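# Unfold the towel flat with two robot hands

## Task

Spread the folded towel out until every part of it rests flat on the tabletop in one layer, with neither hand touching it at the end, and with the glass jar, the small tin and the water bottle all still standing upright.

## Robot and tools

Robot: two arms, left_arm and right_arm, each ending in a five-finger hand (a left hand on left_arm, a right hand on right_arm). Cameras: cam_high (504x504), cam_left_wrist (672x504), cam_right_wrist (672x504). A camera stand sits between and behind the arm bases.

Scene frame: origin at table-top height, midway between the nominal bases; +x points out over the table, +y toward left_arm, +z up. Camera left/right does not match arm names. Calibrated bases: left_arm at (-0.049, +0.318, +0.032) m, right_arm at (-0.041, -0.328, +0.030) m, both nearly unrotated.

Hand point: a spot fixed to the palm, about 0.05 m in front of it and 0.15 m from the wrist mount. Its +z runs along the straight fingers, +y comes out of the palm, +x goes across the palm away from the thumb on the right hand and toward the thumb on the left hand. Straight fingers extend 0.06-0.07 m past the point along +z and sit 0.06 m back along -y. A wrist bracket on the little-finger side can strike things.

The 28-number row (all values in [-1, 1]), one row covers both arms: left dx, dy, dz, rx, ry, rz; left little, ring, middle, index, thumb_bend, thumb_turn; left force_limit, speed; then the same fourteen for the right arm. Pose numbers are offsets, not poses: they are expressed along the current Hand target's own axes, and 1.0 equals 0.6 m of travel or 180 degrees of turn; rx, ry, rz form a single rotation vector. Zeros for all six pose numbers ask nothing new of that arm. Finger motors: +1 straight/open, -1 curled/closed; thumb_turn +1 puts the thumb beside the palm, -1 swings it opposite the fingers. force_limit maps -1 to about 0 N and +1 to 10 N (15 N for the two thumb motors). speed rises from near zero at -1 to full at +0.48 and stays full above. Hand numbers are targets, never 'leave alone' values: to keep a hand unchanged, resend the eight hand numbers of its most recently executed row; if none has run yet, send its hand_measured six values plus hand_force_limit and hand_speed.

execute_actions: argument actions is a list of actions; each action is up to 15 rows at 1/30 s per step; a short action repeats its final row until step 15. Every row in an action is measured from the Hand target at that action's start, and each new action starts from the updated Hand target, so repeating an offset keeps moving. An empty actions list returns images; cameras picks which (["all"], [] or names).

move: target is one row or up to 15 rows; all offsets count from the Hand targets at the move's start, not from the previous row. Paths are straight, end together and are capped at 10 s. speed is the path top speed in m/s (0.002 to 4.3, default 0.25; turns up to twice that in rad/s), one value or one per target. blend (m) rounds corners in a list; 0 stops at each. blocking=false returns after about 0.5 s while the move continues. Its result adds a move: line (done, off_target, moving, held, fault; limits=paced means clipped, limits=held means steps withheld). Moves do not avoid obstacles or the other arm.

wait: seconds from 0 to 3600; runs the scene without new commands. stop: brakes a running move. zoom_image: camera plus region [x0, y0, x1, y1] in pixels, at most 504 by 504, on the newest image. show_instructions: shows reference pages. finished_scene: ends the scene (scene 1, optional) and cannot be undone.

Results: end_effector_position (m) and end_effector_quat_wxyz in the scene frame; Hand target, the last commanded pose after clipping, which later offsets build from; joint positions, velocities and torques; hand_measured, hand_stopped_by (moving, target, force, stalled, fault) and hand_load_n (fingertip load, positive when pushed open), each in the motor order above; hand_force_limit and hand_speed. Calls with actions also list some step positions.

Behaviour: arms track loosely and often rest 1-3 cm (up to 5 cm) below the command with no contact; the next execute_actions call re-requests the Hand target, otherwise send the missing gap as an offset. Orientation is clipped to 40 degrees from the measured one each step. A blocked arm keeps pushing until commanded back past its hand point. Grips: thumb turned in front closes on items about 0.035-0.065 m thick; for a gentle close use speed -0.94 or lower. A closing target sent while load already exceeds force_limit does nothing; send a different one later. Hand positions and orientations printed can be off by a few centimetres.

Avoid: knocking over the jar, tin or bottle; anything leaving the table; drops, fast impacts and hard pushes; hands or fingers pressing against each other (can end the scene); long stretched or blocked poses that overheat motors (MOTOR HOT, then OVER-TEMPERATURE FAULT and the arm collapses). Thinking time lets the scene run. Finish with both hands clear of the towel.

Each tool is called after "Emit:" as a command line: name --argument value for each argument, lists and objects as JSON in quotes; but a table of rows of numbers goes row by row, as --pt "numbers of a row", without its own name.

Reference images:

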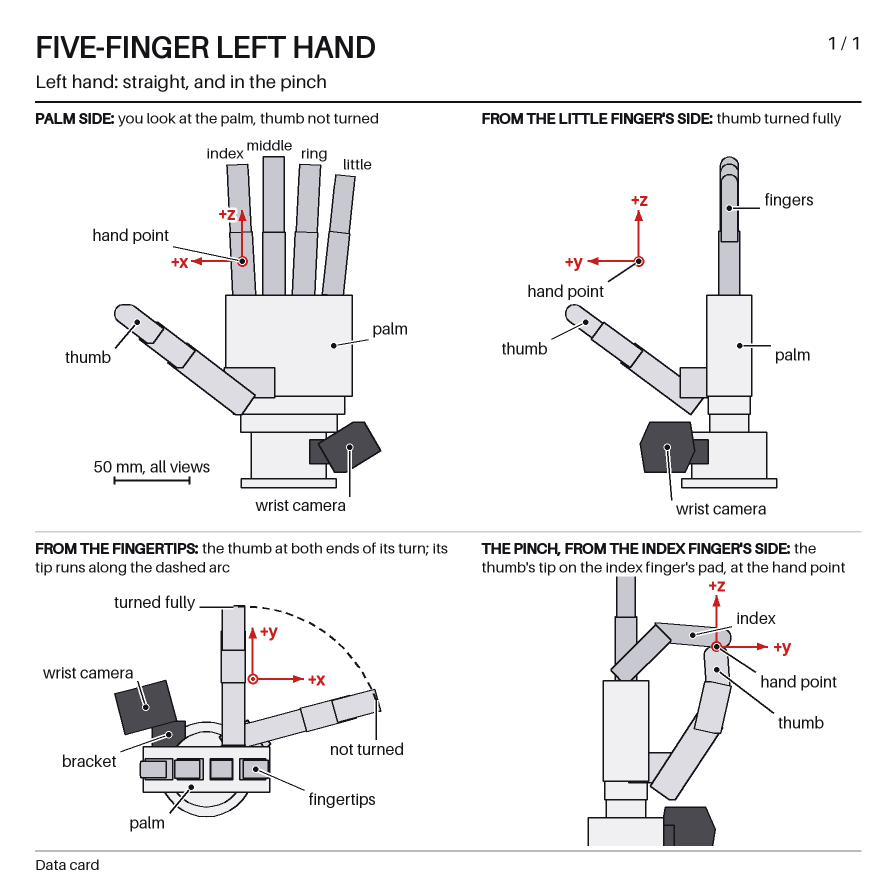

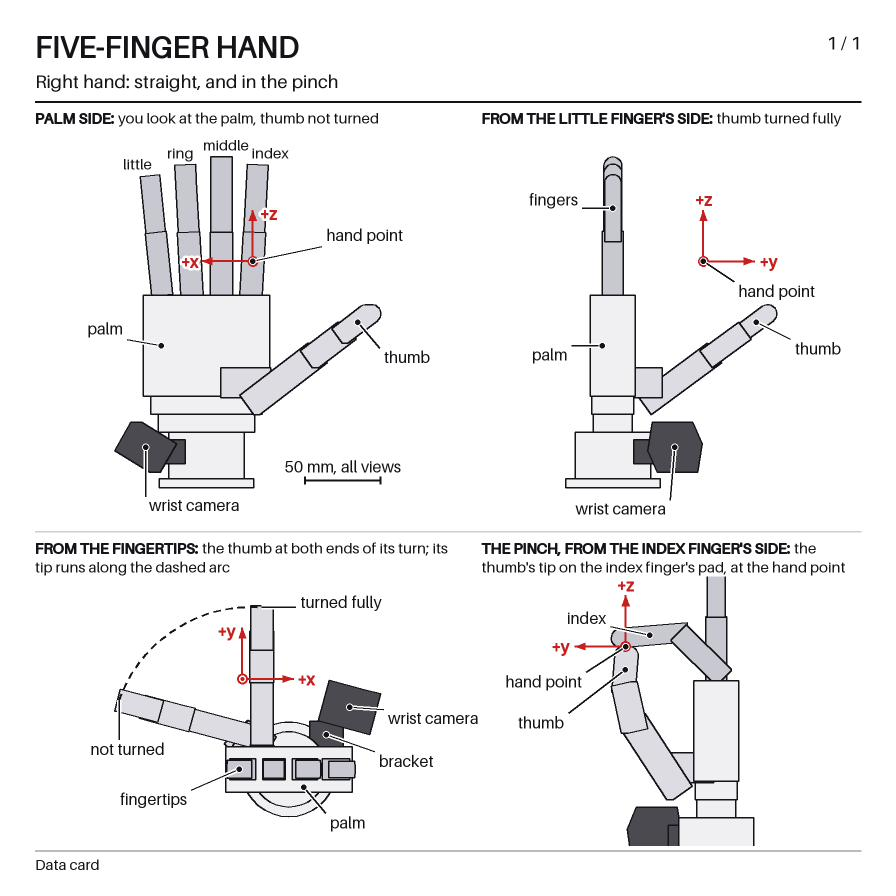

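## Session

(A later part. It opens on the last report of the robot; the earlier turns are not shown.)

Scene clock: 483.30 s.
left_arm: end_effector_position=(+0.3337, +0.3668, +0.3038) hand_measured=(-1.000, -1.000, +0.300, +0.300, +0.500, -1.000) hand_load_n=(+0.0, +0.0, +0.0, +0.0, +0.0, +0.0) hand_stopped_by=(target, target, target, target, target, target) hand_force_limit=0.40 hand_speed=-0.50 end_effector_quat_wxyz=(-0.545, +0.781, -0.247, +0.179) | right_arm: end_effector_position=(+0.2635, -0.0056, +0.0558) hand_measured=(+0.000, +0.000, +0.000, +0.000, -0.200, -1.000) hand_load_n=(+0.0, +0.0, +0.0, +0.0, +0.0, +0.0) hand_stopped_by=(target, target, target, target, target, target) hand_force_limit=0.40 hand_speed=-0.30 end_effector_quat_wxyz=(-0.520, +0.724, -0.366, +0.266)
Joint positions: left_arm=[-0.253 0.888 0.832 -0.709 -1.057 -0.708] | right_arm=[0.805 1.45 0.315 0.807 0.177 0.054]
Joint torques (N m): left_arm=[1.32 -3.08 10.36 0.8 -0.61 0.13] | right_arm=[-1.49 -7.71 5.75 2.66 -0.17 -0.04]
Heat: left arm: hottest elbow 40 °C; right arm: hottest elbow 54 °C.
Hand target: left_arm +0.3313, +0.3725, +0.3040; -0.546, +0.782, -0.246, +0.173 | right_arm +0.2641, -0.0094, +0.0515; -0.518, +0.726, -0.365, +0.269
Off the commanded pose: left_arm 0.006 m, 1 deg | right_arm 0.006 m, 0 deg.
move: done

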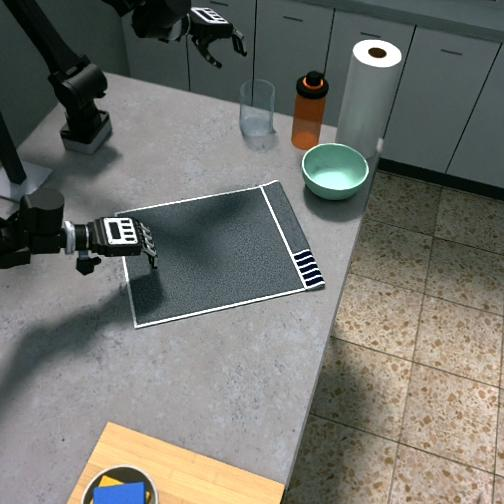

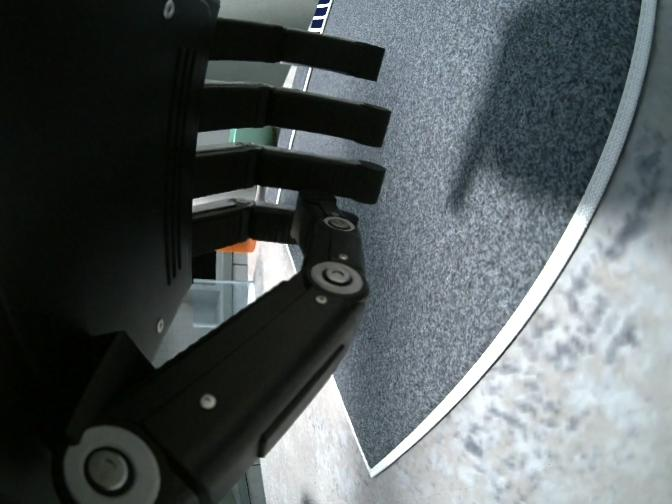

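Emit:
move --pt "0 0 0 0 0 0 -1 -1 0.3 0.3 0.5 -1 0.4 -0.5 -0.0008 0.0601 0.0203 0 0 0 0 0 0 0 -0.2 -1 0.4 -0.3" --pt "0 0 0 0 0 0 -1 -1 0.3 0.3 0.5 -1 0.4 -0.5 -0.0781 0.1203 -0.1613 0 0 0 0 0 0 0 -0.2 -1 0.4 -0.3" --cameras '["cam_high","cam_right_wrist"]' --speed 0.08

Emit:
zoom_image --camera "cam_high" --region '[60, 150, 350, 350]'

Scene clock: 496.90 s.
left_arm: end_effector_position=(+0.3337, +0.3668, +0.3038) hand_measured=(-1.000, -1.000, +0.300, +0.300, +0.500, -1.000) hand_load_n=(+0.0, +0.0, +0.0, -0.5, +0.0, +0.0) hand_stopped_by=(target, target, target, target, target, target) hand_force_limit=0.40 hand_speed=-0.50 end_effector_quat_wxyz=(-0.545, +0.781, -0.247, +0.179) | right_arm: end_effector_position=(+0.1491, -0.0370, +0.0146) hand_measured=(+0.000, +0.000, +0.000, +0.000, -0.200, -1.000) hand_load_n=(+0.0, +0.0, +0.5, +0.0, +0.0, +0.0) hand_stopped_by=(target, target, target, target, target, target) hand_force_limit=0.40 hand_speed=-0.30 end_effector_quat_wxyz=(-0.519, +0.723, -0.365, +0.273)
Joint positions: left_arm=[-0.253 0.888 0.832 -0.709 -1.057 -0.708] | right_arm=[1.16 1.559 0.068 1.124 0.522 0.173]
Joint torques (N m): left_arm=[1.32 -2.96 10.4 0.83 -0.58 0.15] | right_arm=[-0.09 -7.59 2.21 1.39 0.14 0.09]
Heat: left arm: hottest elbow 40 °C; right arm: hottest elbow 50 °C.
Hand target: left_arm +0.3313, +0.3725, +0.3040; -0.546, +0.782, -0.246, +0.173 | right_arm +0.1440, -0.0395, +0.0135; -0.518, +0.725, -0.365, +0.269
Off the commanded pose: left_arm 0.006 m, 1 deg | right_arm 0.006 m, 1 deg.
move: done

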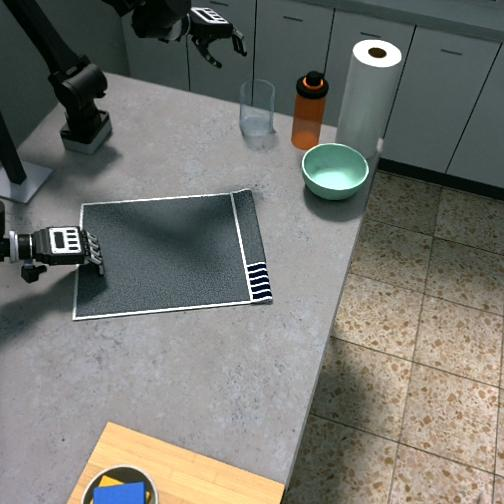

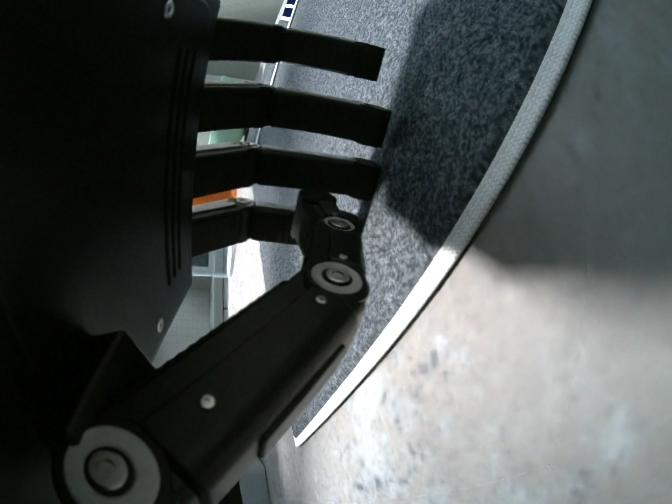

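Scaled by 1.738 from the camera's image (finer frame: 720x720).

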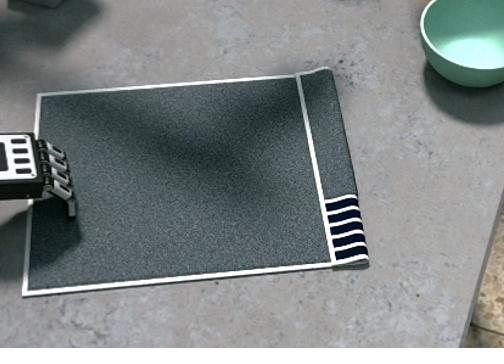

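Emit:
move --pt "0 0 0 0 0 0 -1 -1 0 0 0.4 -1 0.4 -0.5 0 -0.1265 -0.0427 0 0 0 -1 -1 0 0 0.4 -1 0.4 -0.3" --pt "0.2298 0.3483 -0.0095 0 0.141 0.0516 -1 -1 0 0 0.4 -1 0.4 -0.5 0.2412 -0.3222 0.4608 0 0.042 0.0142 -1 -1 0 0 0.4 -1 0.4 -0.3" --cameras '["all"]' --speed 0.2

Emit:
zoom_image --camera "cam_high" --region '[150, 140, 340, 340]'

Scene clock: 522.17 s.
left_arm: end_effector_position=(+0.3995, +0.2383, +0.1123) hand_measured=(-1.000, -1.000, +0.000, +0.000, +0.400, -1.000) hand_load_n=(+0.0, +0.0, +0.0, +0.0, +0.5, +0.0) hand_stopped_by=(target, target, target, target, target, target) hand_force_limit=0.40 hand_speed=-0.50 end_effector_quat_wxyz=(-0.493, +0.708, -0.413, +0.291) | right_arm: end_effector_position=(+0.4731, +0.0264, +0.0985) hand_measured=(-1.000, -1.000, +0.000, +0.000, +0.400, -1.000) hand_load_n=(+0.0, +0.0, +0.0, +0.0, +0.0, +0.0) hand_stopped_by=(target, target, target, target, target, target) hand_force_limit=0.40 hand_speed=-0.30 end_effector_quat_wxyz=(-0.490, +0.703, -0.420, +0.299)
Joint positions: left_arm=[-0.434 1.307 0.516 0.243 -0.85 -0.436] | right_arm=[0.569 1.686 0.854 0.482 0.089 0.024]
Joint torques (N m): left_arm=[-0.67 -4.95 7.73 2.09 -0.4 0.15] | right_arm=[-1.32 -13.92 12.75 1.61 -0.19 -0.04]
Heat: left arm: hottest elbow 39 °C; right arm: hottest elbow 44 °C.
Hand target: left_arm +0.3999, +0.2303, +0.1096; -0.491, +0.703, -0.422, +0.295 | right_arm +0.4903, +0.0351, +0.1102; -0.499, +0.698, -0.414, +0.305
Off the commanded pose: left_arm 0.009 m, 1 deg | right_arm 0.022 m, 1 deg.
move: off_target (right_arm)

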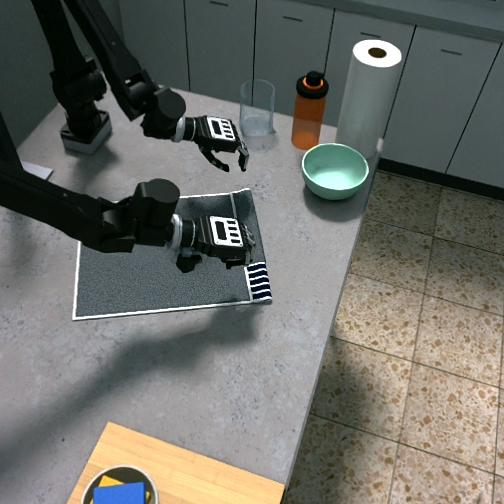

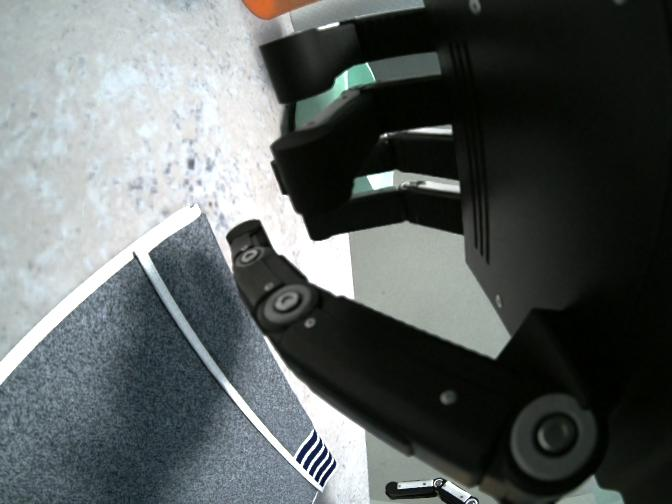

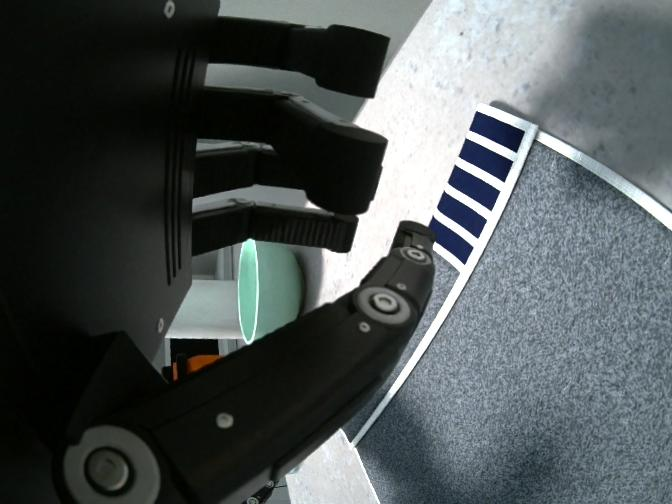

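Scaled by 2.520 from the camera's image (finer frame: 720x720).

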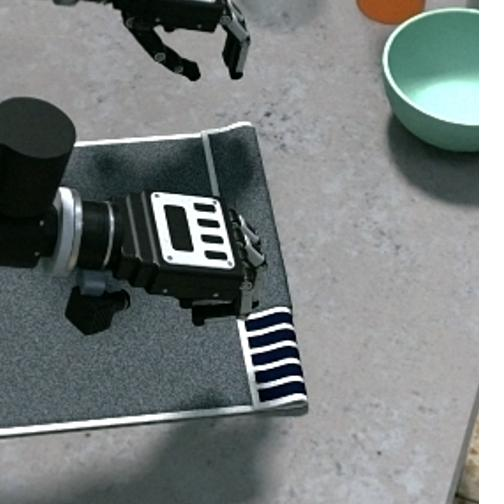

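Emit:
move --target '[0.1333,0.0788,0.0519,0,0,0,-1,-1,0,0,0.4,-1,0.4,-0.5,-0.0343,0.0951,0.0563,0,0,0,-1,-1,0,0,0.4,-1,0.4,-0.3]' --cameras '["all"]' --speed 0.1

Emit:
zoom_image --camera "cam_high" --region '[150, 140, 340, 340]'

Scene clock: 543.40 s.
left_arm: end_effector_position=(+0.4362, +0.1809, +0.0469) hand_measured=(-1.000, -1.000, +0.000, +0.000, +0.400, -1.000) hand_load_n=(+0.0, +0.0, +0.0, +0.0, +0.0, +0.0) hand_stopped_by=(target, target, target, target, target, target) hand_force_limit=0.40 hand_speed=-0.50 end_effector_quat_wxyz=(-0.492, +0.704, -0.430, +0.277) | right_arm: end_effector_position=(+0.4780, +0.0434, +0.0311) hand_measured=(-1.000, -1.000, +0.000, +0.000, +0.400, -1.000) hand_load_n=(+0.0, +0.0, +0.0, +0.0, +0.0, +0.0) hand_stopped_by=(target, target, target, target, target, target) hand_force_limit=0.40 hand_speed=-0.30 end_effector_quat_wxyz=(-0.481, +0.710, -0.420, +0.298)
Joint positions: left_arm=[-0.531 1.63 0.646 0.343 -0.923 -0.502] | right_arm=[0.596 1.865 0.877 0.617 0.117 0.024]
Joint torques (N m): left_arm=[-0.73 -8.18 8.79 2.02 -0.74 -0.03] | right_arm=[-0.26 -15.91 11.18 2.52 0.11 0.08]
Heat: left arm: hottest elbow 37 °C; right arm: hottest elbow 46 °C.
Hand target: left_arm +0.4490, +0.1656, +0.0546; -0.491, +0.703, -0.422, +0.295 | right_arm +0.4931, +0.0591, +0.0452; -0.499, +0.698, -0.414, +0.304
Off the commanded pose: left_arm 0.021 m, 2 deg | right_arm 0.026 m, 3 deg.
move: off_target (left_arm, right_arm)

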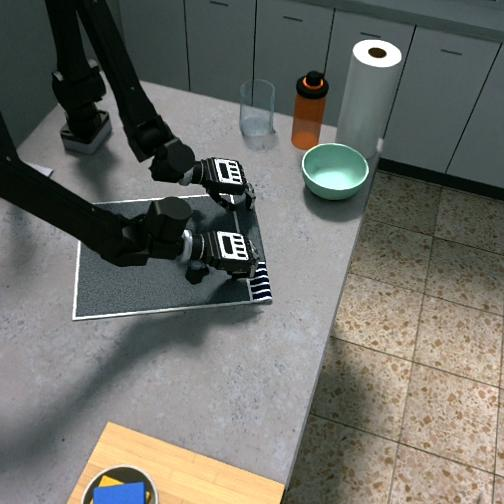

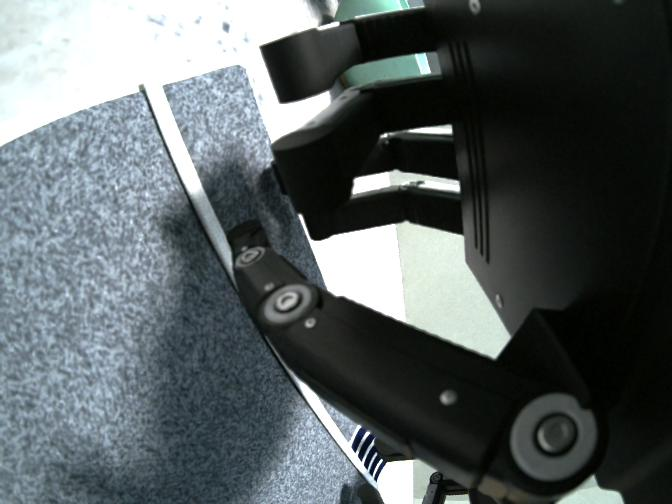

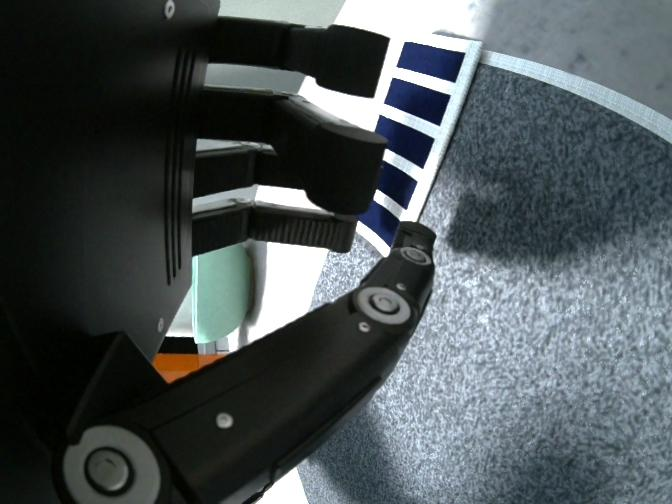

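Scaled by 2.520 from the camera's image (finer frame: 720x720).

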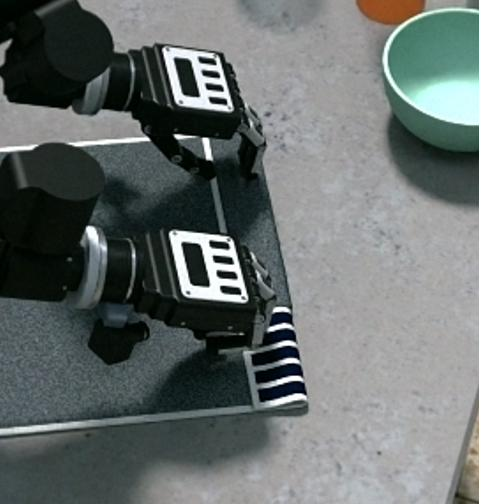

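Emit:
move --target '[0.0,0.05,0.0093,0,0,0,-1,-1,0,0,0.4,-1,0.4,-0.5,0,0.0375,0.0035,0,0,0,-1,-1,0,0,0.4,-1,0.4,-0.3]' --cameras '["cam_left_wrist","cam_right_wrist"]' --speed 0.06

Scene clock: 554.90 s.
left_arm: end_effector_position=(+0.4429, +0.1786, +0.0336) hand_measured=(-1.000, -1.000, +0.000, +0.000, +0.400, -1.000) hand_load_n=(+0.0, +0.0, +0.0, +0.0, +0.0, +0.0) hand_stopped_by=(target, target, target, target, target, target) hand_force_limit=0.40 hand_speed=-0.50 end_effector_quat_wxyz=(-0.500, +0.705, -0.413, +0.288) | right_arm: end_effector_position=(+0.4814, +0.0455, +0.0198) hand_measured=(-1.000, -1.000, +0.000, +0.000, +0.400, -1.000) hand_load_n=(+0.0, +0.0, +0.0, +0.0, +0.0, +0.0) hand_stopped_by=(target, target, target, target, target, target) hand_force_limit=0.40 hand_speed=-0.30 end_effector_quat_wxyz=(-0.489, +0.704, -0.417, +0.302)
Joint positions: left_arm=[-0.536 1.698 0.646 0.442 -0.947 -0.509] | right_arm=[0.596 1.907 0.877 0.682 0.118 0.024]
Joint torques (N m): left_arm=[-1.26 -7.3 6.79 1.68 -0.15 -0.07] | right_arm=[-0.21 -15.62 9.43 2.55 0.11 0.08]
Heat: left arm: hottest elbow 36 °C; right arm: hottest elbow 45 °C.
Hand target: left_arm +0.4446, +0.1633, +0.0247; -0.491, +0.703, -0.422, +0.295 | right_arm +0.4887, +0.0565, +0.0233; -0.499, +0.698, -0.414, +0.304
Off the commanded pose: left_arm 0.018 m, 2 deg | right_arm 0.014 m, 1 deg.
move: off_target (left_arm, right_arm)

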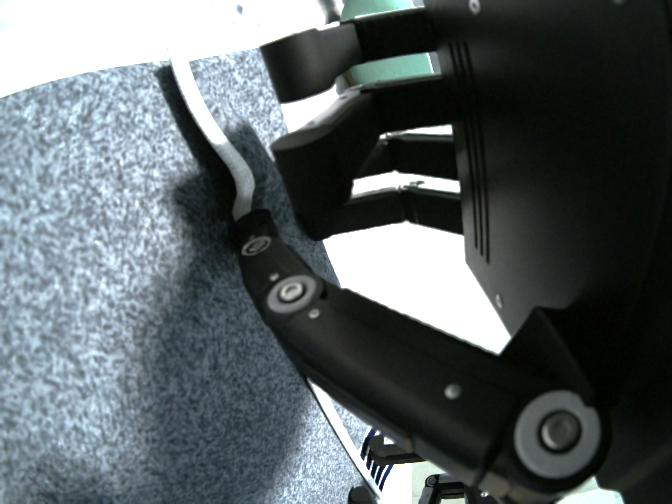

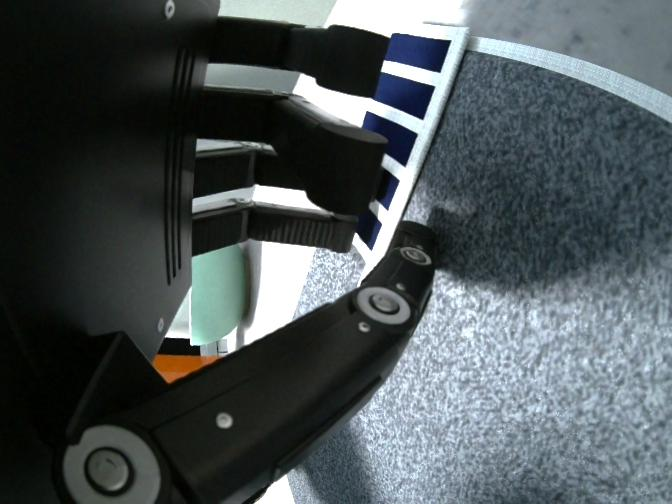

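Emit:
move --pt "0.0 0.0063 0.0023 0 0 0 -1 -1 0 0 0.4 -1 0.4 -0.5 0 0.0105 0.011 0 0 0 -1 -1 0 0 0.4 -1 0.4 -0.3" --pt "0.0 0.0063 0.0023 0 0 0 -1 -1 -0.38 -0.44 0.4 -1 0.4 -0.75 0 0.0105 0.011 0 0 0 -1 -1 -0.38 -0.44 0.4 -1 0.4 -0.75" --cameras '["cam_left_wrist","cam_right_wrist","cam_high"]' --speed 0.06

Scene clock: 561.53 s.
left_arm: end_effector_position=(+0.4452, +0.1779, +0.0332) hand_measured=(-1.000, -1.000, -0.250, -0.440, +0.400, -1.000) hand_load_n=(+0.0, +0.5, +6.0, +0.5, +0.0, -0.5) hand_stopped_by=(target, target, force, target, target, target) hand_force_limit=0.40 hand_speed=-0.75 end_effector_quat_wxyz=(-0.501, +0.705, -0.407, +0.293) | right_arm: end_effector_position=(+0.4861, +0.0488, +0.0165) hand_measured=(-1.000, -1.000, -0.378, -0.440, +0.400, -1.000) hand_load_n=(+0.0, +0.0, +3.5, +0.0, +1.0, +0.0) hand_stopped_by=(target, target, target, target, target, target) hand_force_limit=0.40 hand_speed=-0.75 end_effector_quat_wxyz=(-0.494, +0.700, -0.416, +0.305)
Joint positions: left_arm=[-0.536 1.707 0.646 0.463 -0.951 -0.512] | right_arm=[0.596 1.929 0.888 0.706 0.118 0.024]
Joint torques (N m): left_arm=[-1.2 -6.95 6.63 1.36 0.01 -0.04] | right_arm=[-0.38 -15.38 9.48 2.1 0.07 0.07]
Heat: left arm: hottest elbow 36 °C; right arm: hottest elbow 45 °C.
Hand target: left_arm +0.4445, +0.1632, +0.0204; -0.491, +0.703, -0.422, +0.295 | right_arm +0.4925, +0.0584, +0.0150; -0.499, +0.698, -0.414, +0.304
Off the commanded pose: left_arm 0.019 m, 2 deg | right_arm 0.012 m, 1 deg.
move: off_target (left_arm, right_arm); target 2's new numbers were sent with left_arm's hand 0.020 m and 2 deg from that target

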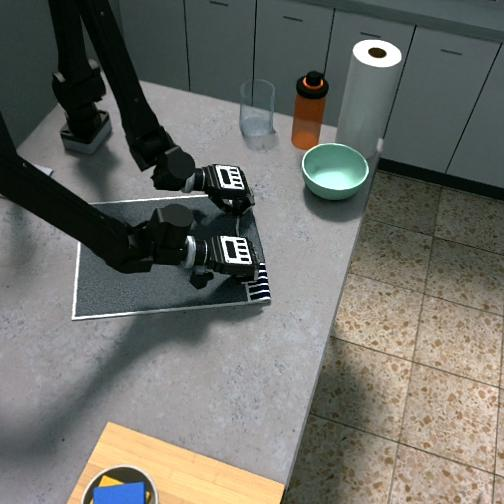

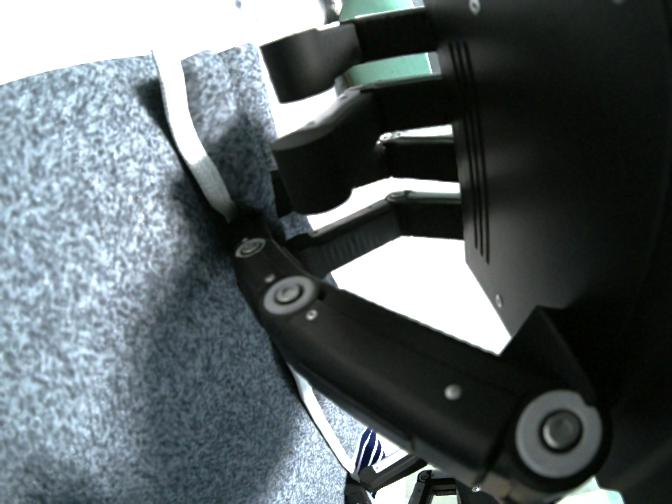

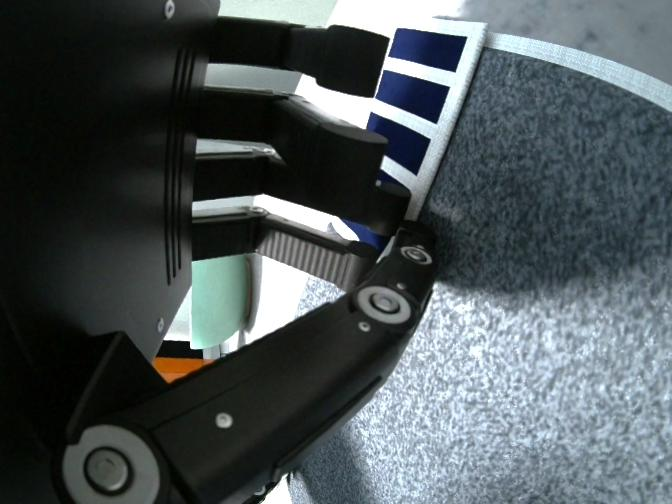

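Emit:
move --target '[0.0,0.0,0.0,0,0,0,-1,-1,-0.42,-0.5,0.25,-1,0.5,-0.75,0,0.0,0.0,0,0,0,-1,-1,-0.45,-0.55,0.25,-1,0.4,-0.75]' --cameras '["cam_left_wrist","cam_right_wrist"]' --speed 0.06

Emit:
zoom_image --camera "cam_right_wrist" --region '[300, 120, 540, 300]'

Emit:
zoom_image --camera "cam_left_wrist" --region '[132, 120, 372, 300]'

Scene clock: 568.27 s.
left_arm: end_effector_position=(+0.4452, +0.1777, +0.0329) hand_measured=(-1.000, -1.000, -0.268, -0.500, +0.336, -1.000) hand_load_n=(+0.0, +0.0, +14.5, +0.0, +11.0, +0.0) hand_stopped_by=(target, target, force, target, force, target) hand_force_limit=0.50 hand_speed=-0.75 end_effector_quat_wxyz=(-0.500, +0.705, -0.408, +0.293) | right_arm: end_effector_position=(+0.4861, +0.0488, +0.0165) hand_measured=(-1.000, -1.000, -0.396, -0.550, +0.338, -1.000) hand_load_n=(+0.0, +0.0, +7.5, +0.0, +11.5, +0.0) hand_stopped_by=(target, target, force, target, force, target) hand_force_limit=0.40 hand_speed=-0.75 end_effector_quat_wxyz=(-0.494, +0.700, -0.416, +0.305)
Joint positions: left_arm=[-0.536 1.708 0.646 0.464 -0.95 -0.512] | right_arm=[0.596 1.929 0.888 0.706 0.118 0.024]
Joint torques (N m): left_arm=[-0.97 -7.12 6.63 1.37 -0.03 -0.05] | right_arm=[-0.44 -15.44 9.5 2.09 0.06 0.08]
Heat: left arm: hottest elbow 36 °C; right arm: hottest elbow 44 °C.
Hand target: left_arm +0.4445, +0.1633, +0.0204; -0.491, +0.703, -0.422, +0.295 | right_arm +0.4925, +0.0584, +0.0151; -0.499, +0.698, -0.414, +0.305
Off the commanded pose: left_arm 0.019 m, 2 deg | right_arm 0.012 m, 1 deg.
move: done

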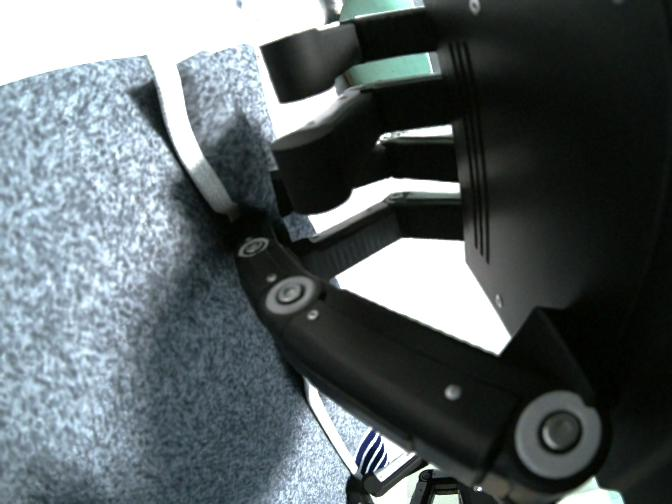

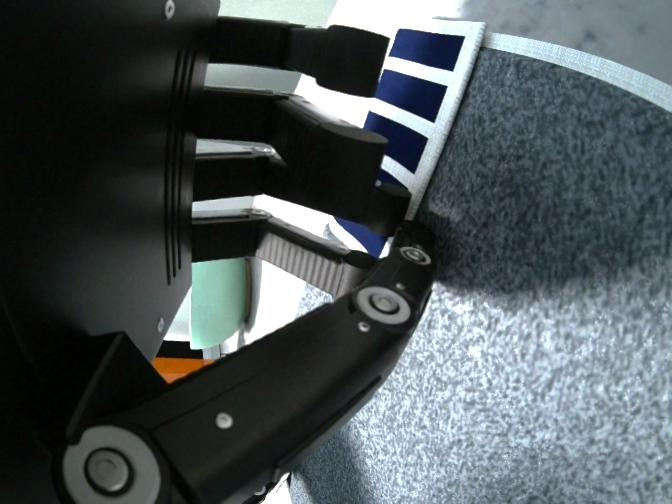

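Scaled by 2.100 from the camera's image (finer frame: 960x720).

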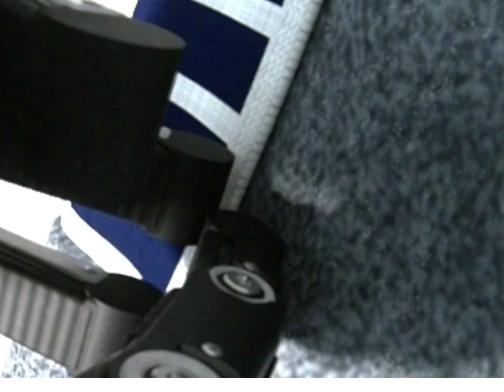

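Scaled by 2.100 from the camera's image (finer frame: 960x720).

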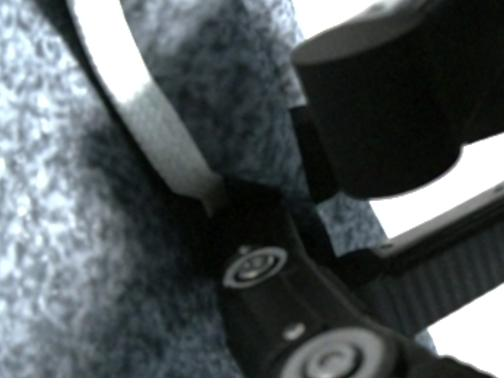

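Emit:
move --target '[0.0,-0.055,-0.02,0,0,0,-1,-1,-0.42,-0.5,0.25,-1,0.5,-0.75,0,-0.055,-0.019,0,0,0,-1,-1,-0.45,-0.55,0.25,-1,0.4,-0.75]' --cameras '["cam_left_wrist","cam_right_wrist", "cam_high"]' --speed 0.06

Emit:
zoom_image --camera "cam_right_wrist" --region '[300, 120, 540, 300]'

Emit:
zoom_image --camera "cam_left_wrist" --region '[132, 120, 372, 300]'

Emit:
zoom_image --camera "cam_high" --region '[150, 140, 340, 340]'

Scene clock: 576.03 s.
left_arm: end_effector_position=(+0.4363, +0.1786, +0.0416) hand_measured=(-1.000, -1.000, -0.268, -0.500, +0.336, -1.000) hand_load_n=(-0.5, +0.5, +13.0, +0.5, +11.0, +0.0) hand_stopped_by=(target, target, force, target, force, target) hand_force_limit=0.50 hand_speed=-0.75 end_effector_quat_wxyz=(-0.495, +0.705, -0.426, +0.277) | right_arm: end_effector_position=(+0.4821, +0.0461, +0.0285) hand_measured=(-1.000, -1.000, -0.396, -0.550, +0.338, -1.000) hand_load_n=(+0.0, +0.0, +7.5, +0.0, +11.5, +0.0) hand_stopped_by=(target, target, force, target, force, target) hand_force_limit=0.40 hand_speed=-0.75 end_effector_quat_wxyz=(-0.483, +0.708, -0.419, +0.300)
Joint positions: left_arm=[-0.54 1.651 0.648 0.356 -0.938 -0.512] | right_arm=[0.596 1.881 0.888 0.629 0.118 0.024]
Joint torques (N m): left_arm=[-1.08 -10.64 7.98 0.91 -0.5 -0.02] | right_arm=[-0.32 -18.67 10.03 1.54 0.09 0.08]
Heat: left arm: hottest elbow 36 °C; right arm: hottest elbow 44 °C.
Hand target: left_arm +0.4445, +0.1634, +0.0556; -0.491, +0.703, -0.422, +0.295 | right_arm +0.4920, +0.0586, +0.0500; -0.499, +0.698, -0.414, +0.304
Off the commanded pose: left_arm 0.022 m, 2 deg | right_arm 0.027 m, 2 deg.
move: off_target (left_arm, right_arm)

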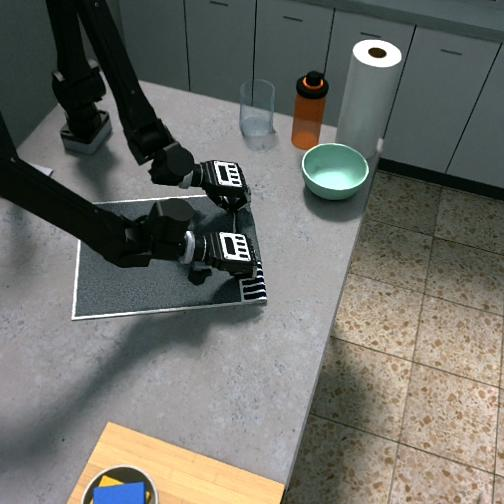

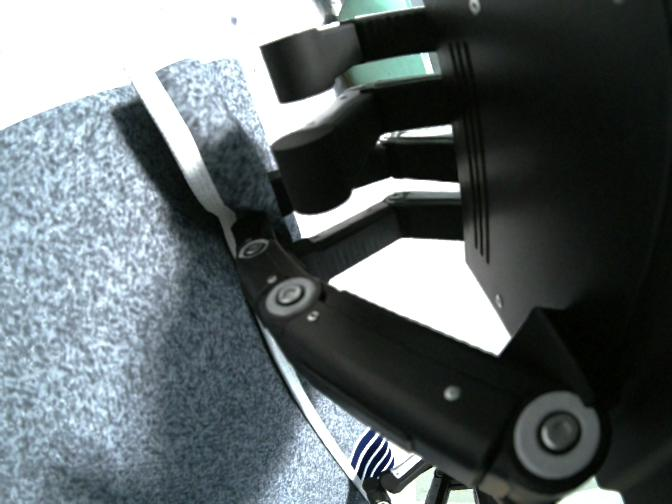

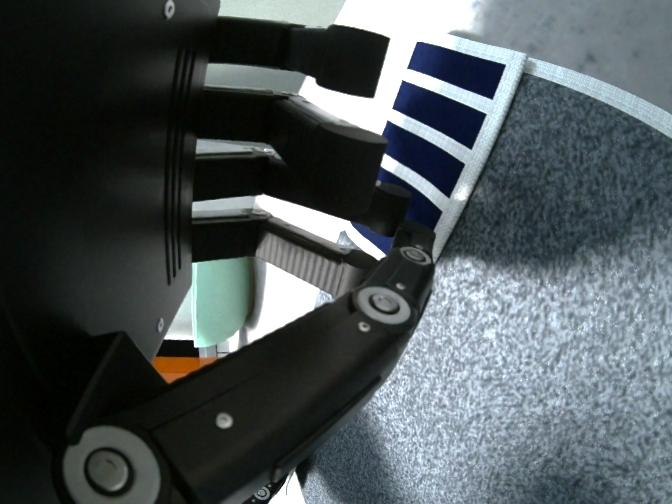

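Scaled by 2.100 from the camera's image (finer frame: 960x720).

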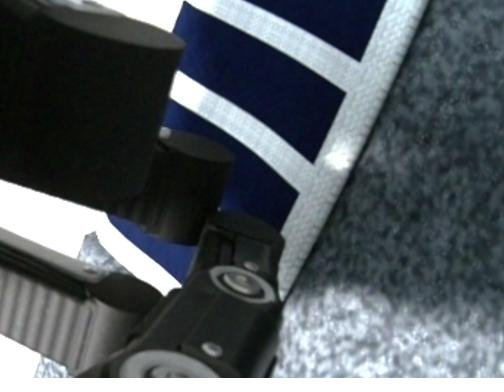

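Scaled by 2.100 from the camera's image (finer frame: 960x720).

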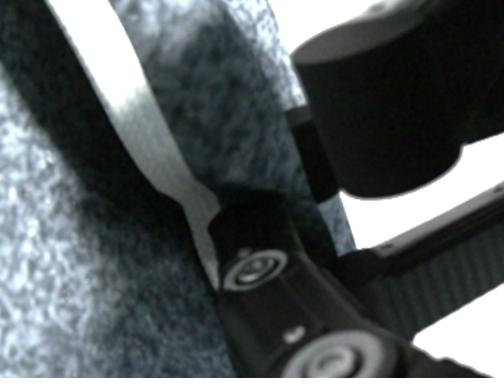

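Scaled by 2.520 from the camera's image (finer frame: 720x720).

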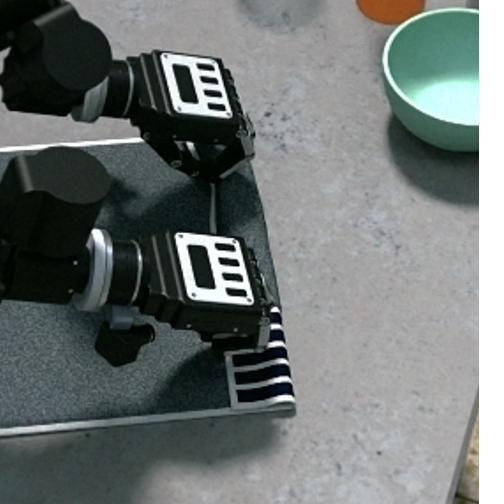

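Emit:
move --target '[0.0,-0.078,-0.029,0,0,0,-1,-1,-0.42,-0.5,0.25,-1,0.5,-0.75,0,-0.03,-0.01,0,0,0,-1,-1,0,0,0.4,-1,0.4,-0.5]' --cameras '["cam_left_wrist","cam_right_wrist", "cam_high"]' --speed 0.08

Emit:
zoom_image --camera "cam_high" --region '[150, 140, 340, 340]'

Scene clock: 580.73 s.
left_arm: end_effector_position=(+0.4331, +0.1799, +0.0868) hand_measured=(-1.000, -1.000, -0.268, -0.500, +0.336, -1.000) hand_load_n=(+0.5, +0.0, +13.0, +0.5, +11.0, +0.0) hand_stopped_by=(target, target, force, target, force, target) hand_force_limit=0.50 hand_speed=-0.75 end_effector_quat_wxyz=(-0.495, +0.704, -0.429, +0.273) | right_arm: end_effector_position=(+0.4802, +0.0447, +0.0434) hand_measured=(-1.000, -1.000, +0.000, +0.000, +0.400, -1.000) hand_load_n=(+0.0, +0.0, +0.0, +0.0, +0.0, +0.0) hand_stopped_by=(target, target, target, target, target, target) hand_force_limit=0.40 hand_speed=-0.50 end_effector_quat_wxyz=(-0.480, +0.710, -0.420, +0.298)
Joint positions: left_arm=[-0.54 1.516 0.674 0.186 -0.937 -0.512] | right_arm=[0.596 1.839 0.888 0.579 0.118 0.024]
Joint torques (N m): left_arm=[-0.79 -9.47 10.02 0.98 -0.54 -0.04] | right_arm=[-0.26 -18.61 10.82 1.59 0.11 0.08]
Heat: left arm: hottest elbow 36 °C; right arm: hottest elbow 43 °C.
Hand target: left_arm +0.4443, +0.1631, +0.1055; -0.491, +0.703, -0.422, +0.295 | right_arm +0.4919, +0.0588, +0.0690; -0.499, +0.698, -0.414, +0.304
Off the commanded pose: left_arm 0.027 m, 3 deg | right_arm 0.031 m, 3 deg.
move: off_target (left_arm, right_arm)

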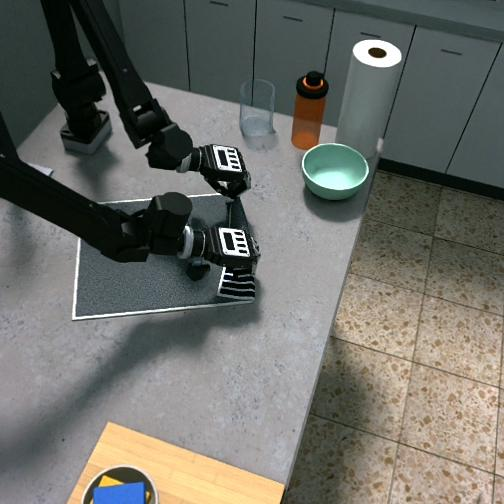

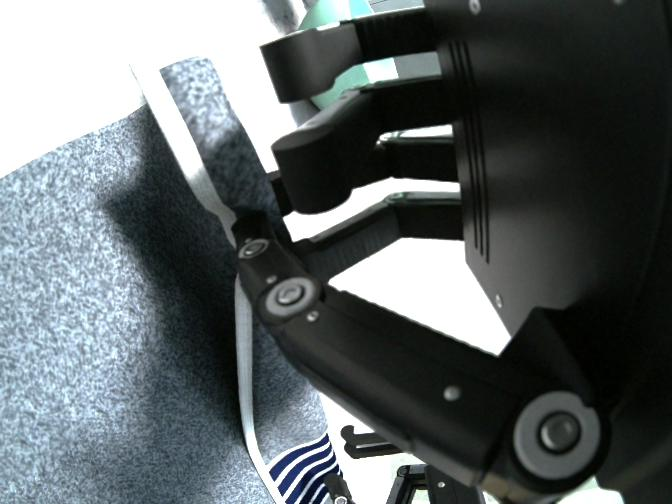

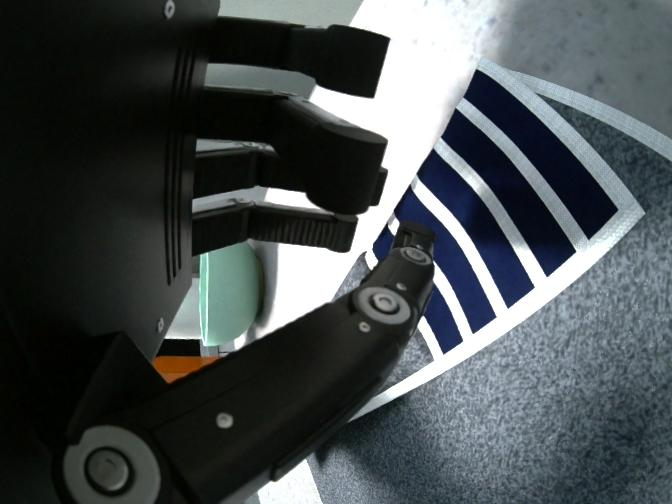

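Scaled by 2.520 from the camera's image (finer frame: 720x720).

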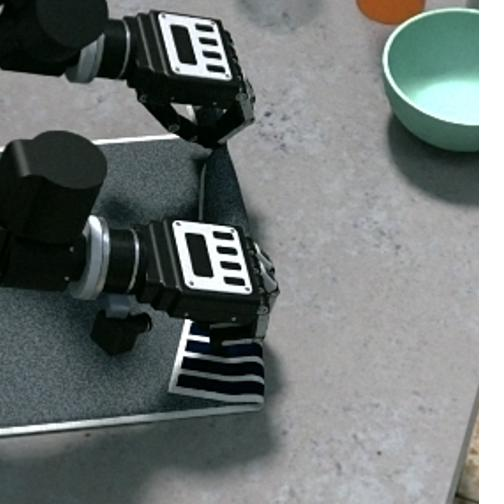

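Emit:
move --pt "0.0 -0.0267 0.0967 0 0 0 -1 -1 -0.42 -0.5 0.25 -1 0.5 -0.75 0 -0.1266 -0.0423 0 0 0 -1 -1 0 0 0.4 -1 0.4 -0.5" --pt "0.0 0.0337 0.1988 0 0 0 -1 -1 -0.42 -0.5 0.25 -1 0.5 -0.75 0 -0.1266 -0.0423 0 0 0 -1 -1 0 0 0.4 -1 0.4 -0.5" --cameras '["cam_left_wrist","cam_right_wrist", "cam_high"]' --speed 0.08 --blend '[0.03,0]'

Emit:
zoom_image --camera "cam_high" --region '[150, 140, 340, 340]'

Scene clock: 589.07 s.
left_arm: end_effector_position=(+0.5208, +0.2075, +0.0411) hand_measured=(-1.000, -1.000, -0.268, -0.500, +0.336, -1.000) hand_load_n=(+0.0, +0.0, +12.5, +0.5, +10.5, +0.0) hand_stopped_by=(target, target, force, target, force, target) hand_force_limit=0.50 hand_speed=-0.75 end_effector_quat_wxyz=(-0.486, +0.702, -0.432, +0.290) | right_arm: end_effector_position=(+0.4769, +0.0436, +0.1138) hand_measured=(-1.000, -1.000, +0.000, +0.000, +0.400, -1.000) hand_load_n=(+0.0, +0.0, +0.0, +0.0, +0.0, +0.0) hand_stopped_by=(target, target, target, target, target, target) hand_force_limit=0.40 hand_speed=-0.50 end_effector_quat_wxyz=(-0.475, +0.714, -0.421, +0.296)
Joint positions: left_arm=[-0.377 1.772 0.8 0.448 -0.771 -0.37] | right_arm=[0.598 1.673 0.927 0.36 0.119 0.024]
Joint torques (N m): left_arm=[1.55 -10.29 9.01 2.06 -0.37 0.15] | right_arm=[-0.21 -17.67 13.5 1.58 0.11 0.08]
Heat: left arm: hottest elbow 36 °C; right arm: hottest elbow 44 °C.
Hand target: left_arm +0.5372, +0.2123, +0.0456; -0.491, +0.703, -0.422, +0.295 | right_arm +0.4914, +0.0598, +0.1489; -0.499, +0.698, -0.414, +0.304
Off the commanded pose: left_arm 0.018 m, 1 deg | right_arm 0.041 m, 4 deg.
move: off_target (left_arm, right_arm)

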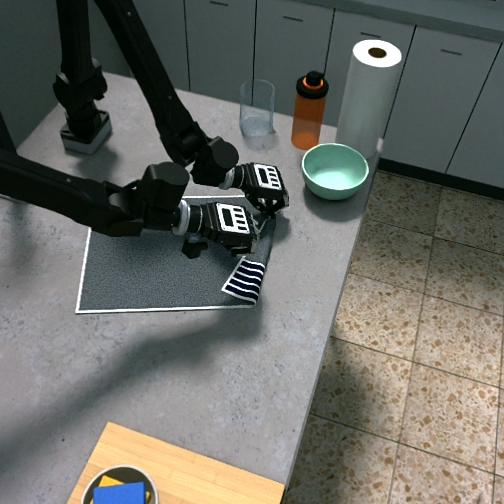

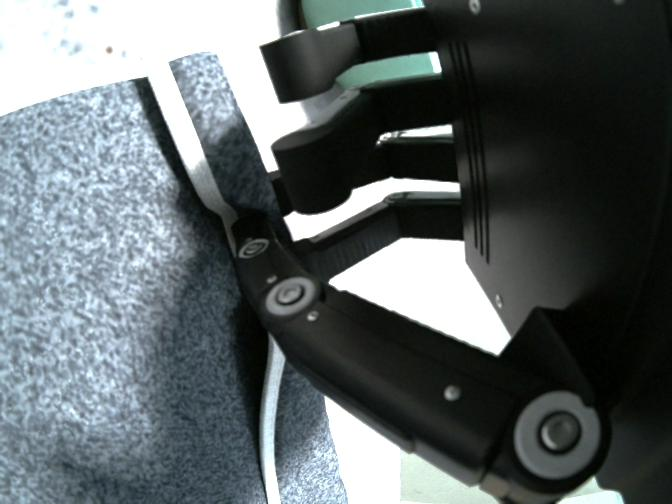

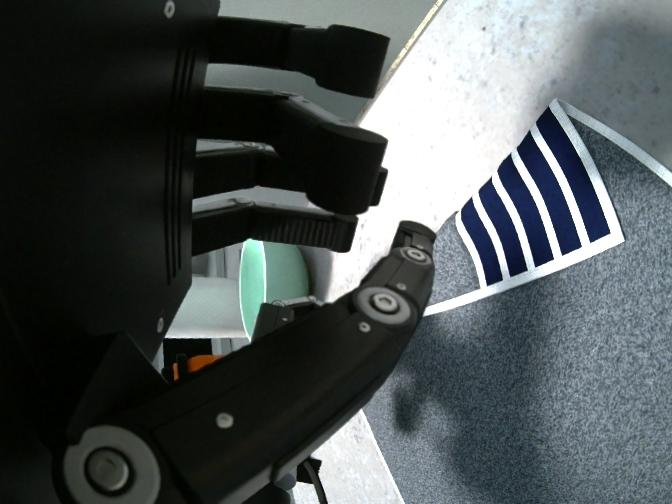

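Scaled by 2.520 from the camera's image (finer frame: 720x720).

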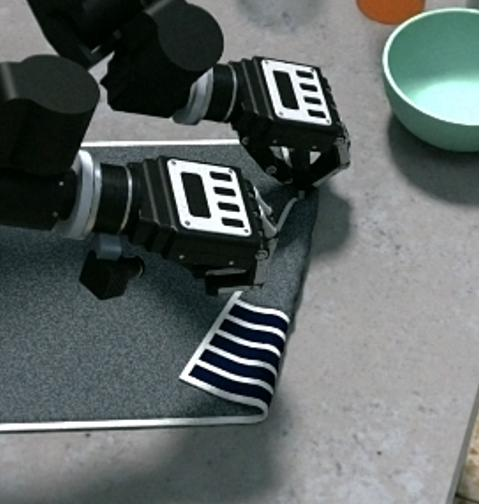

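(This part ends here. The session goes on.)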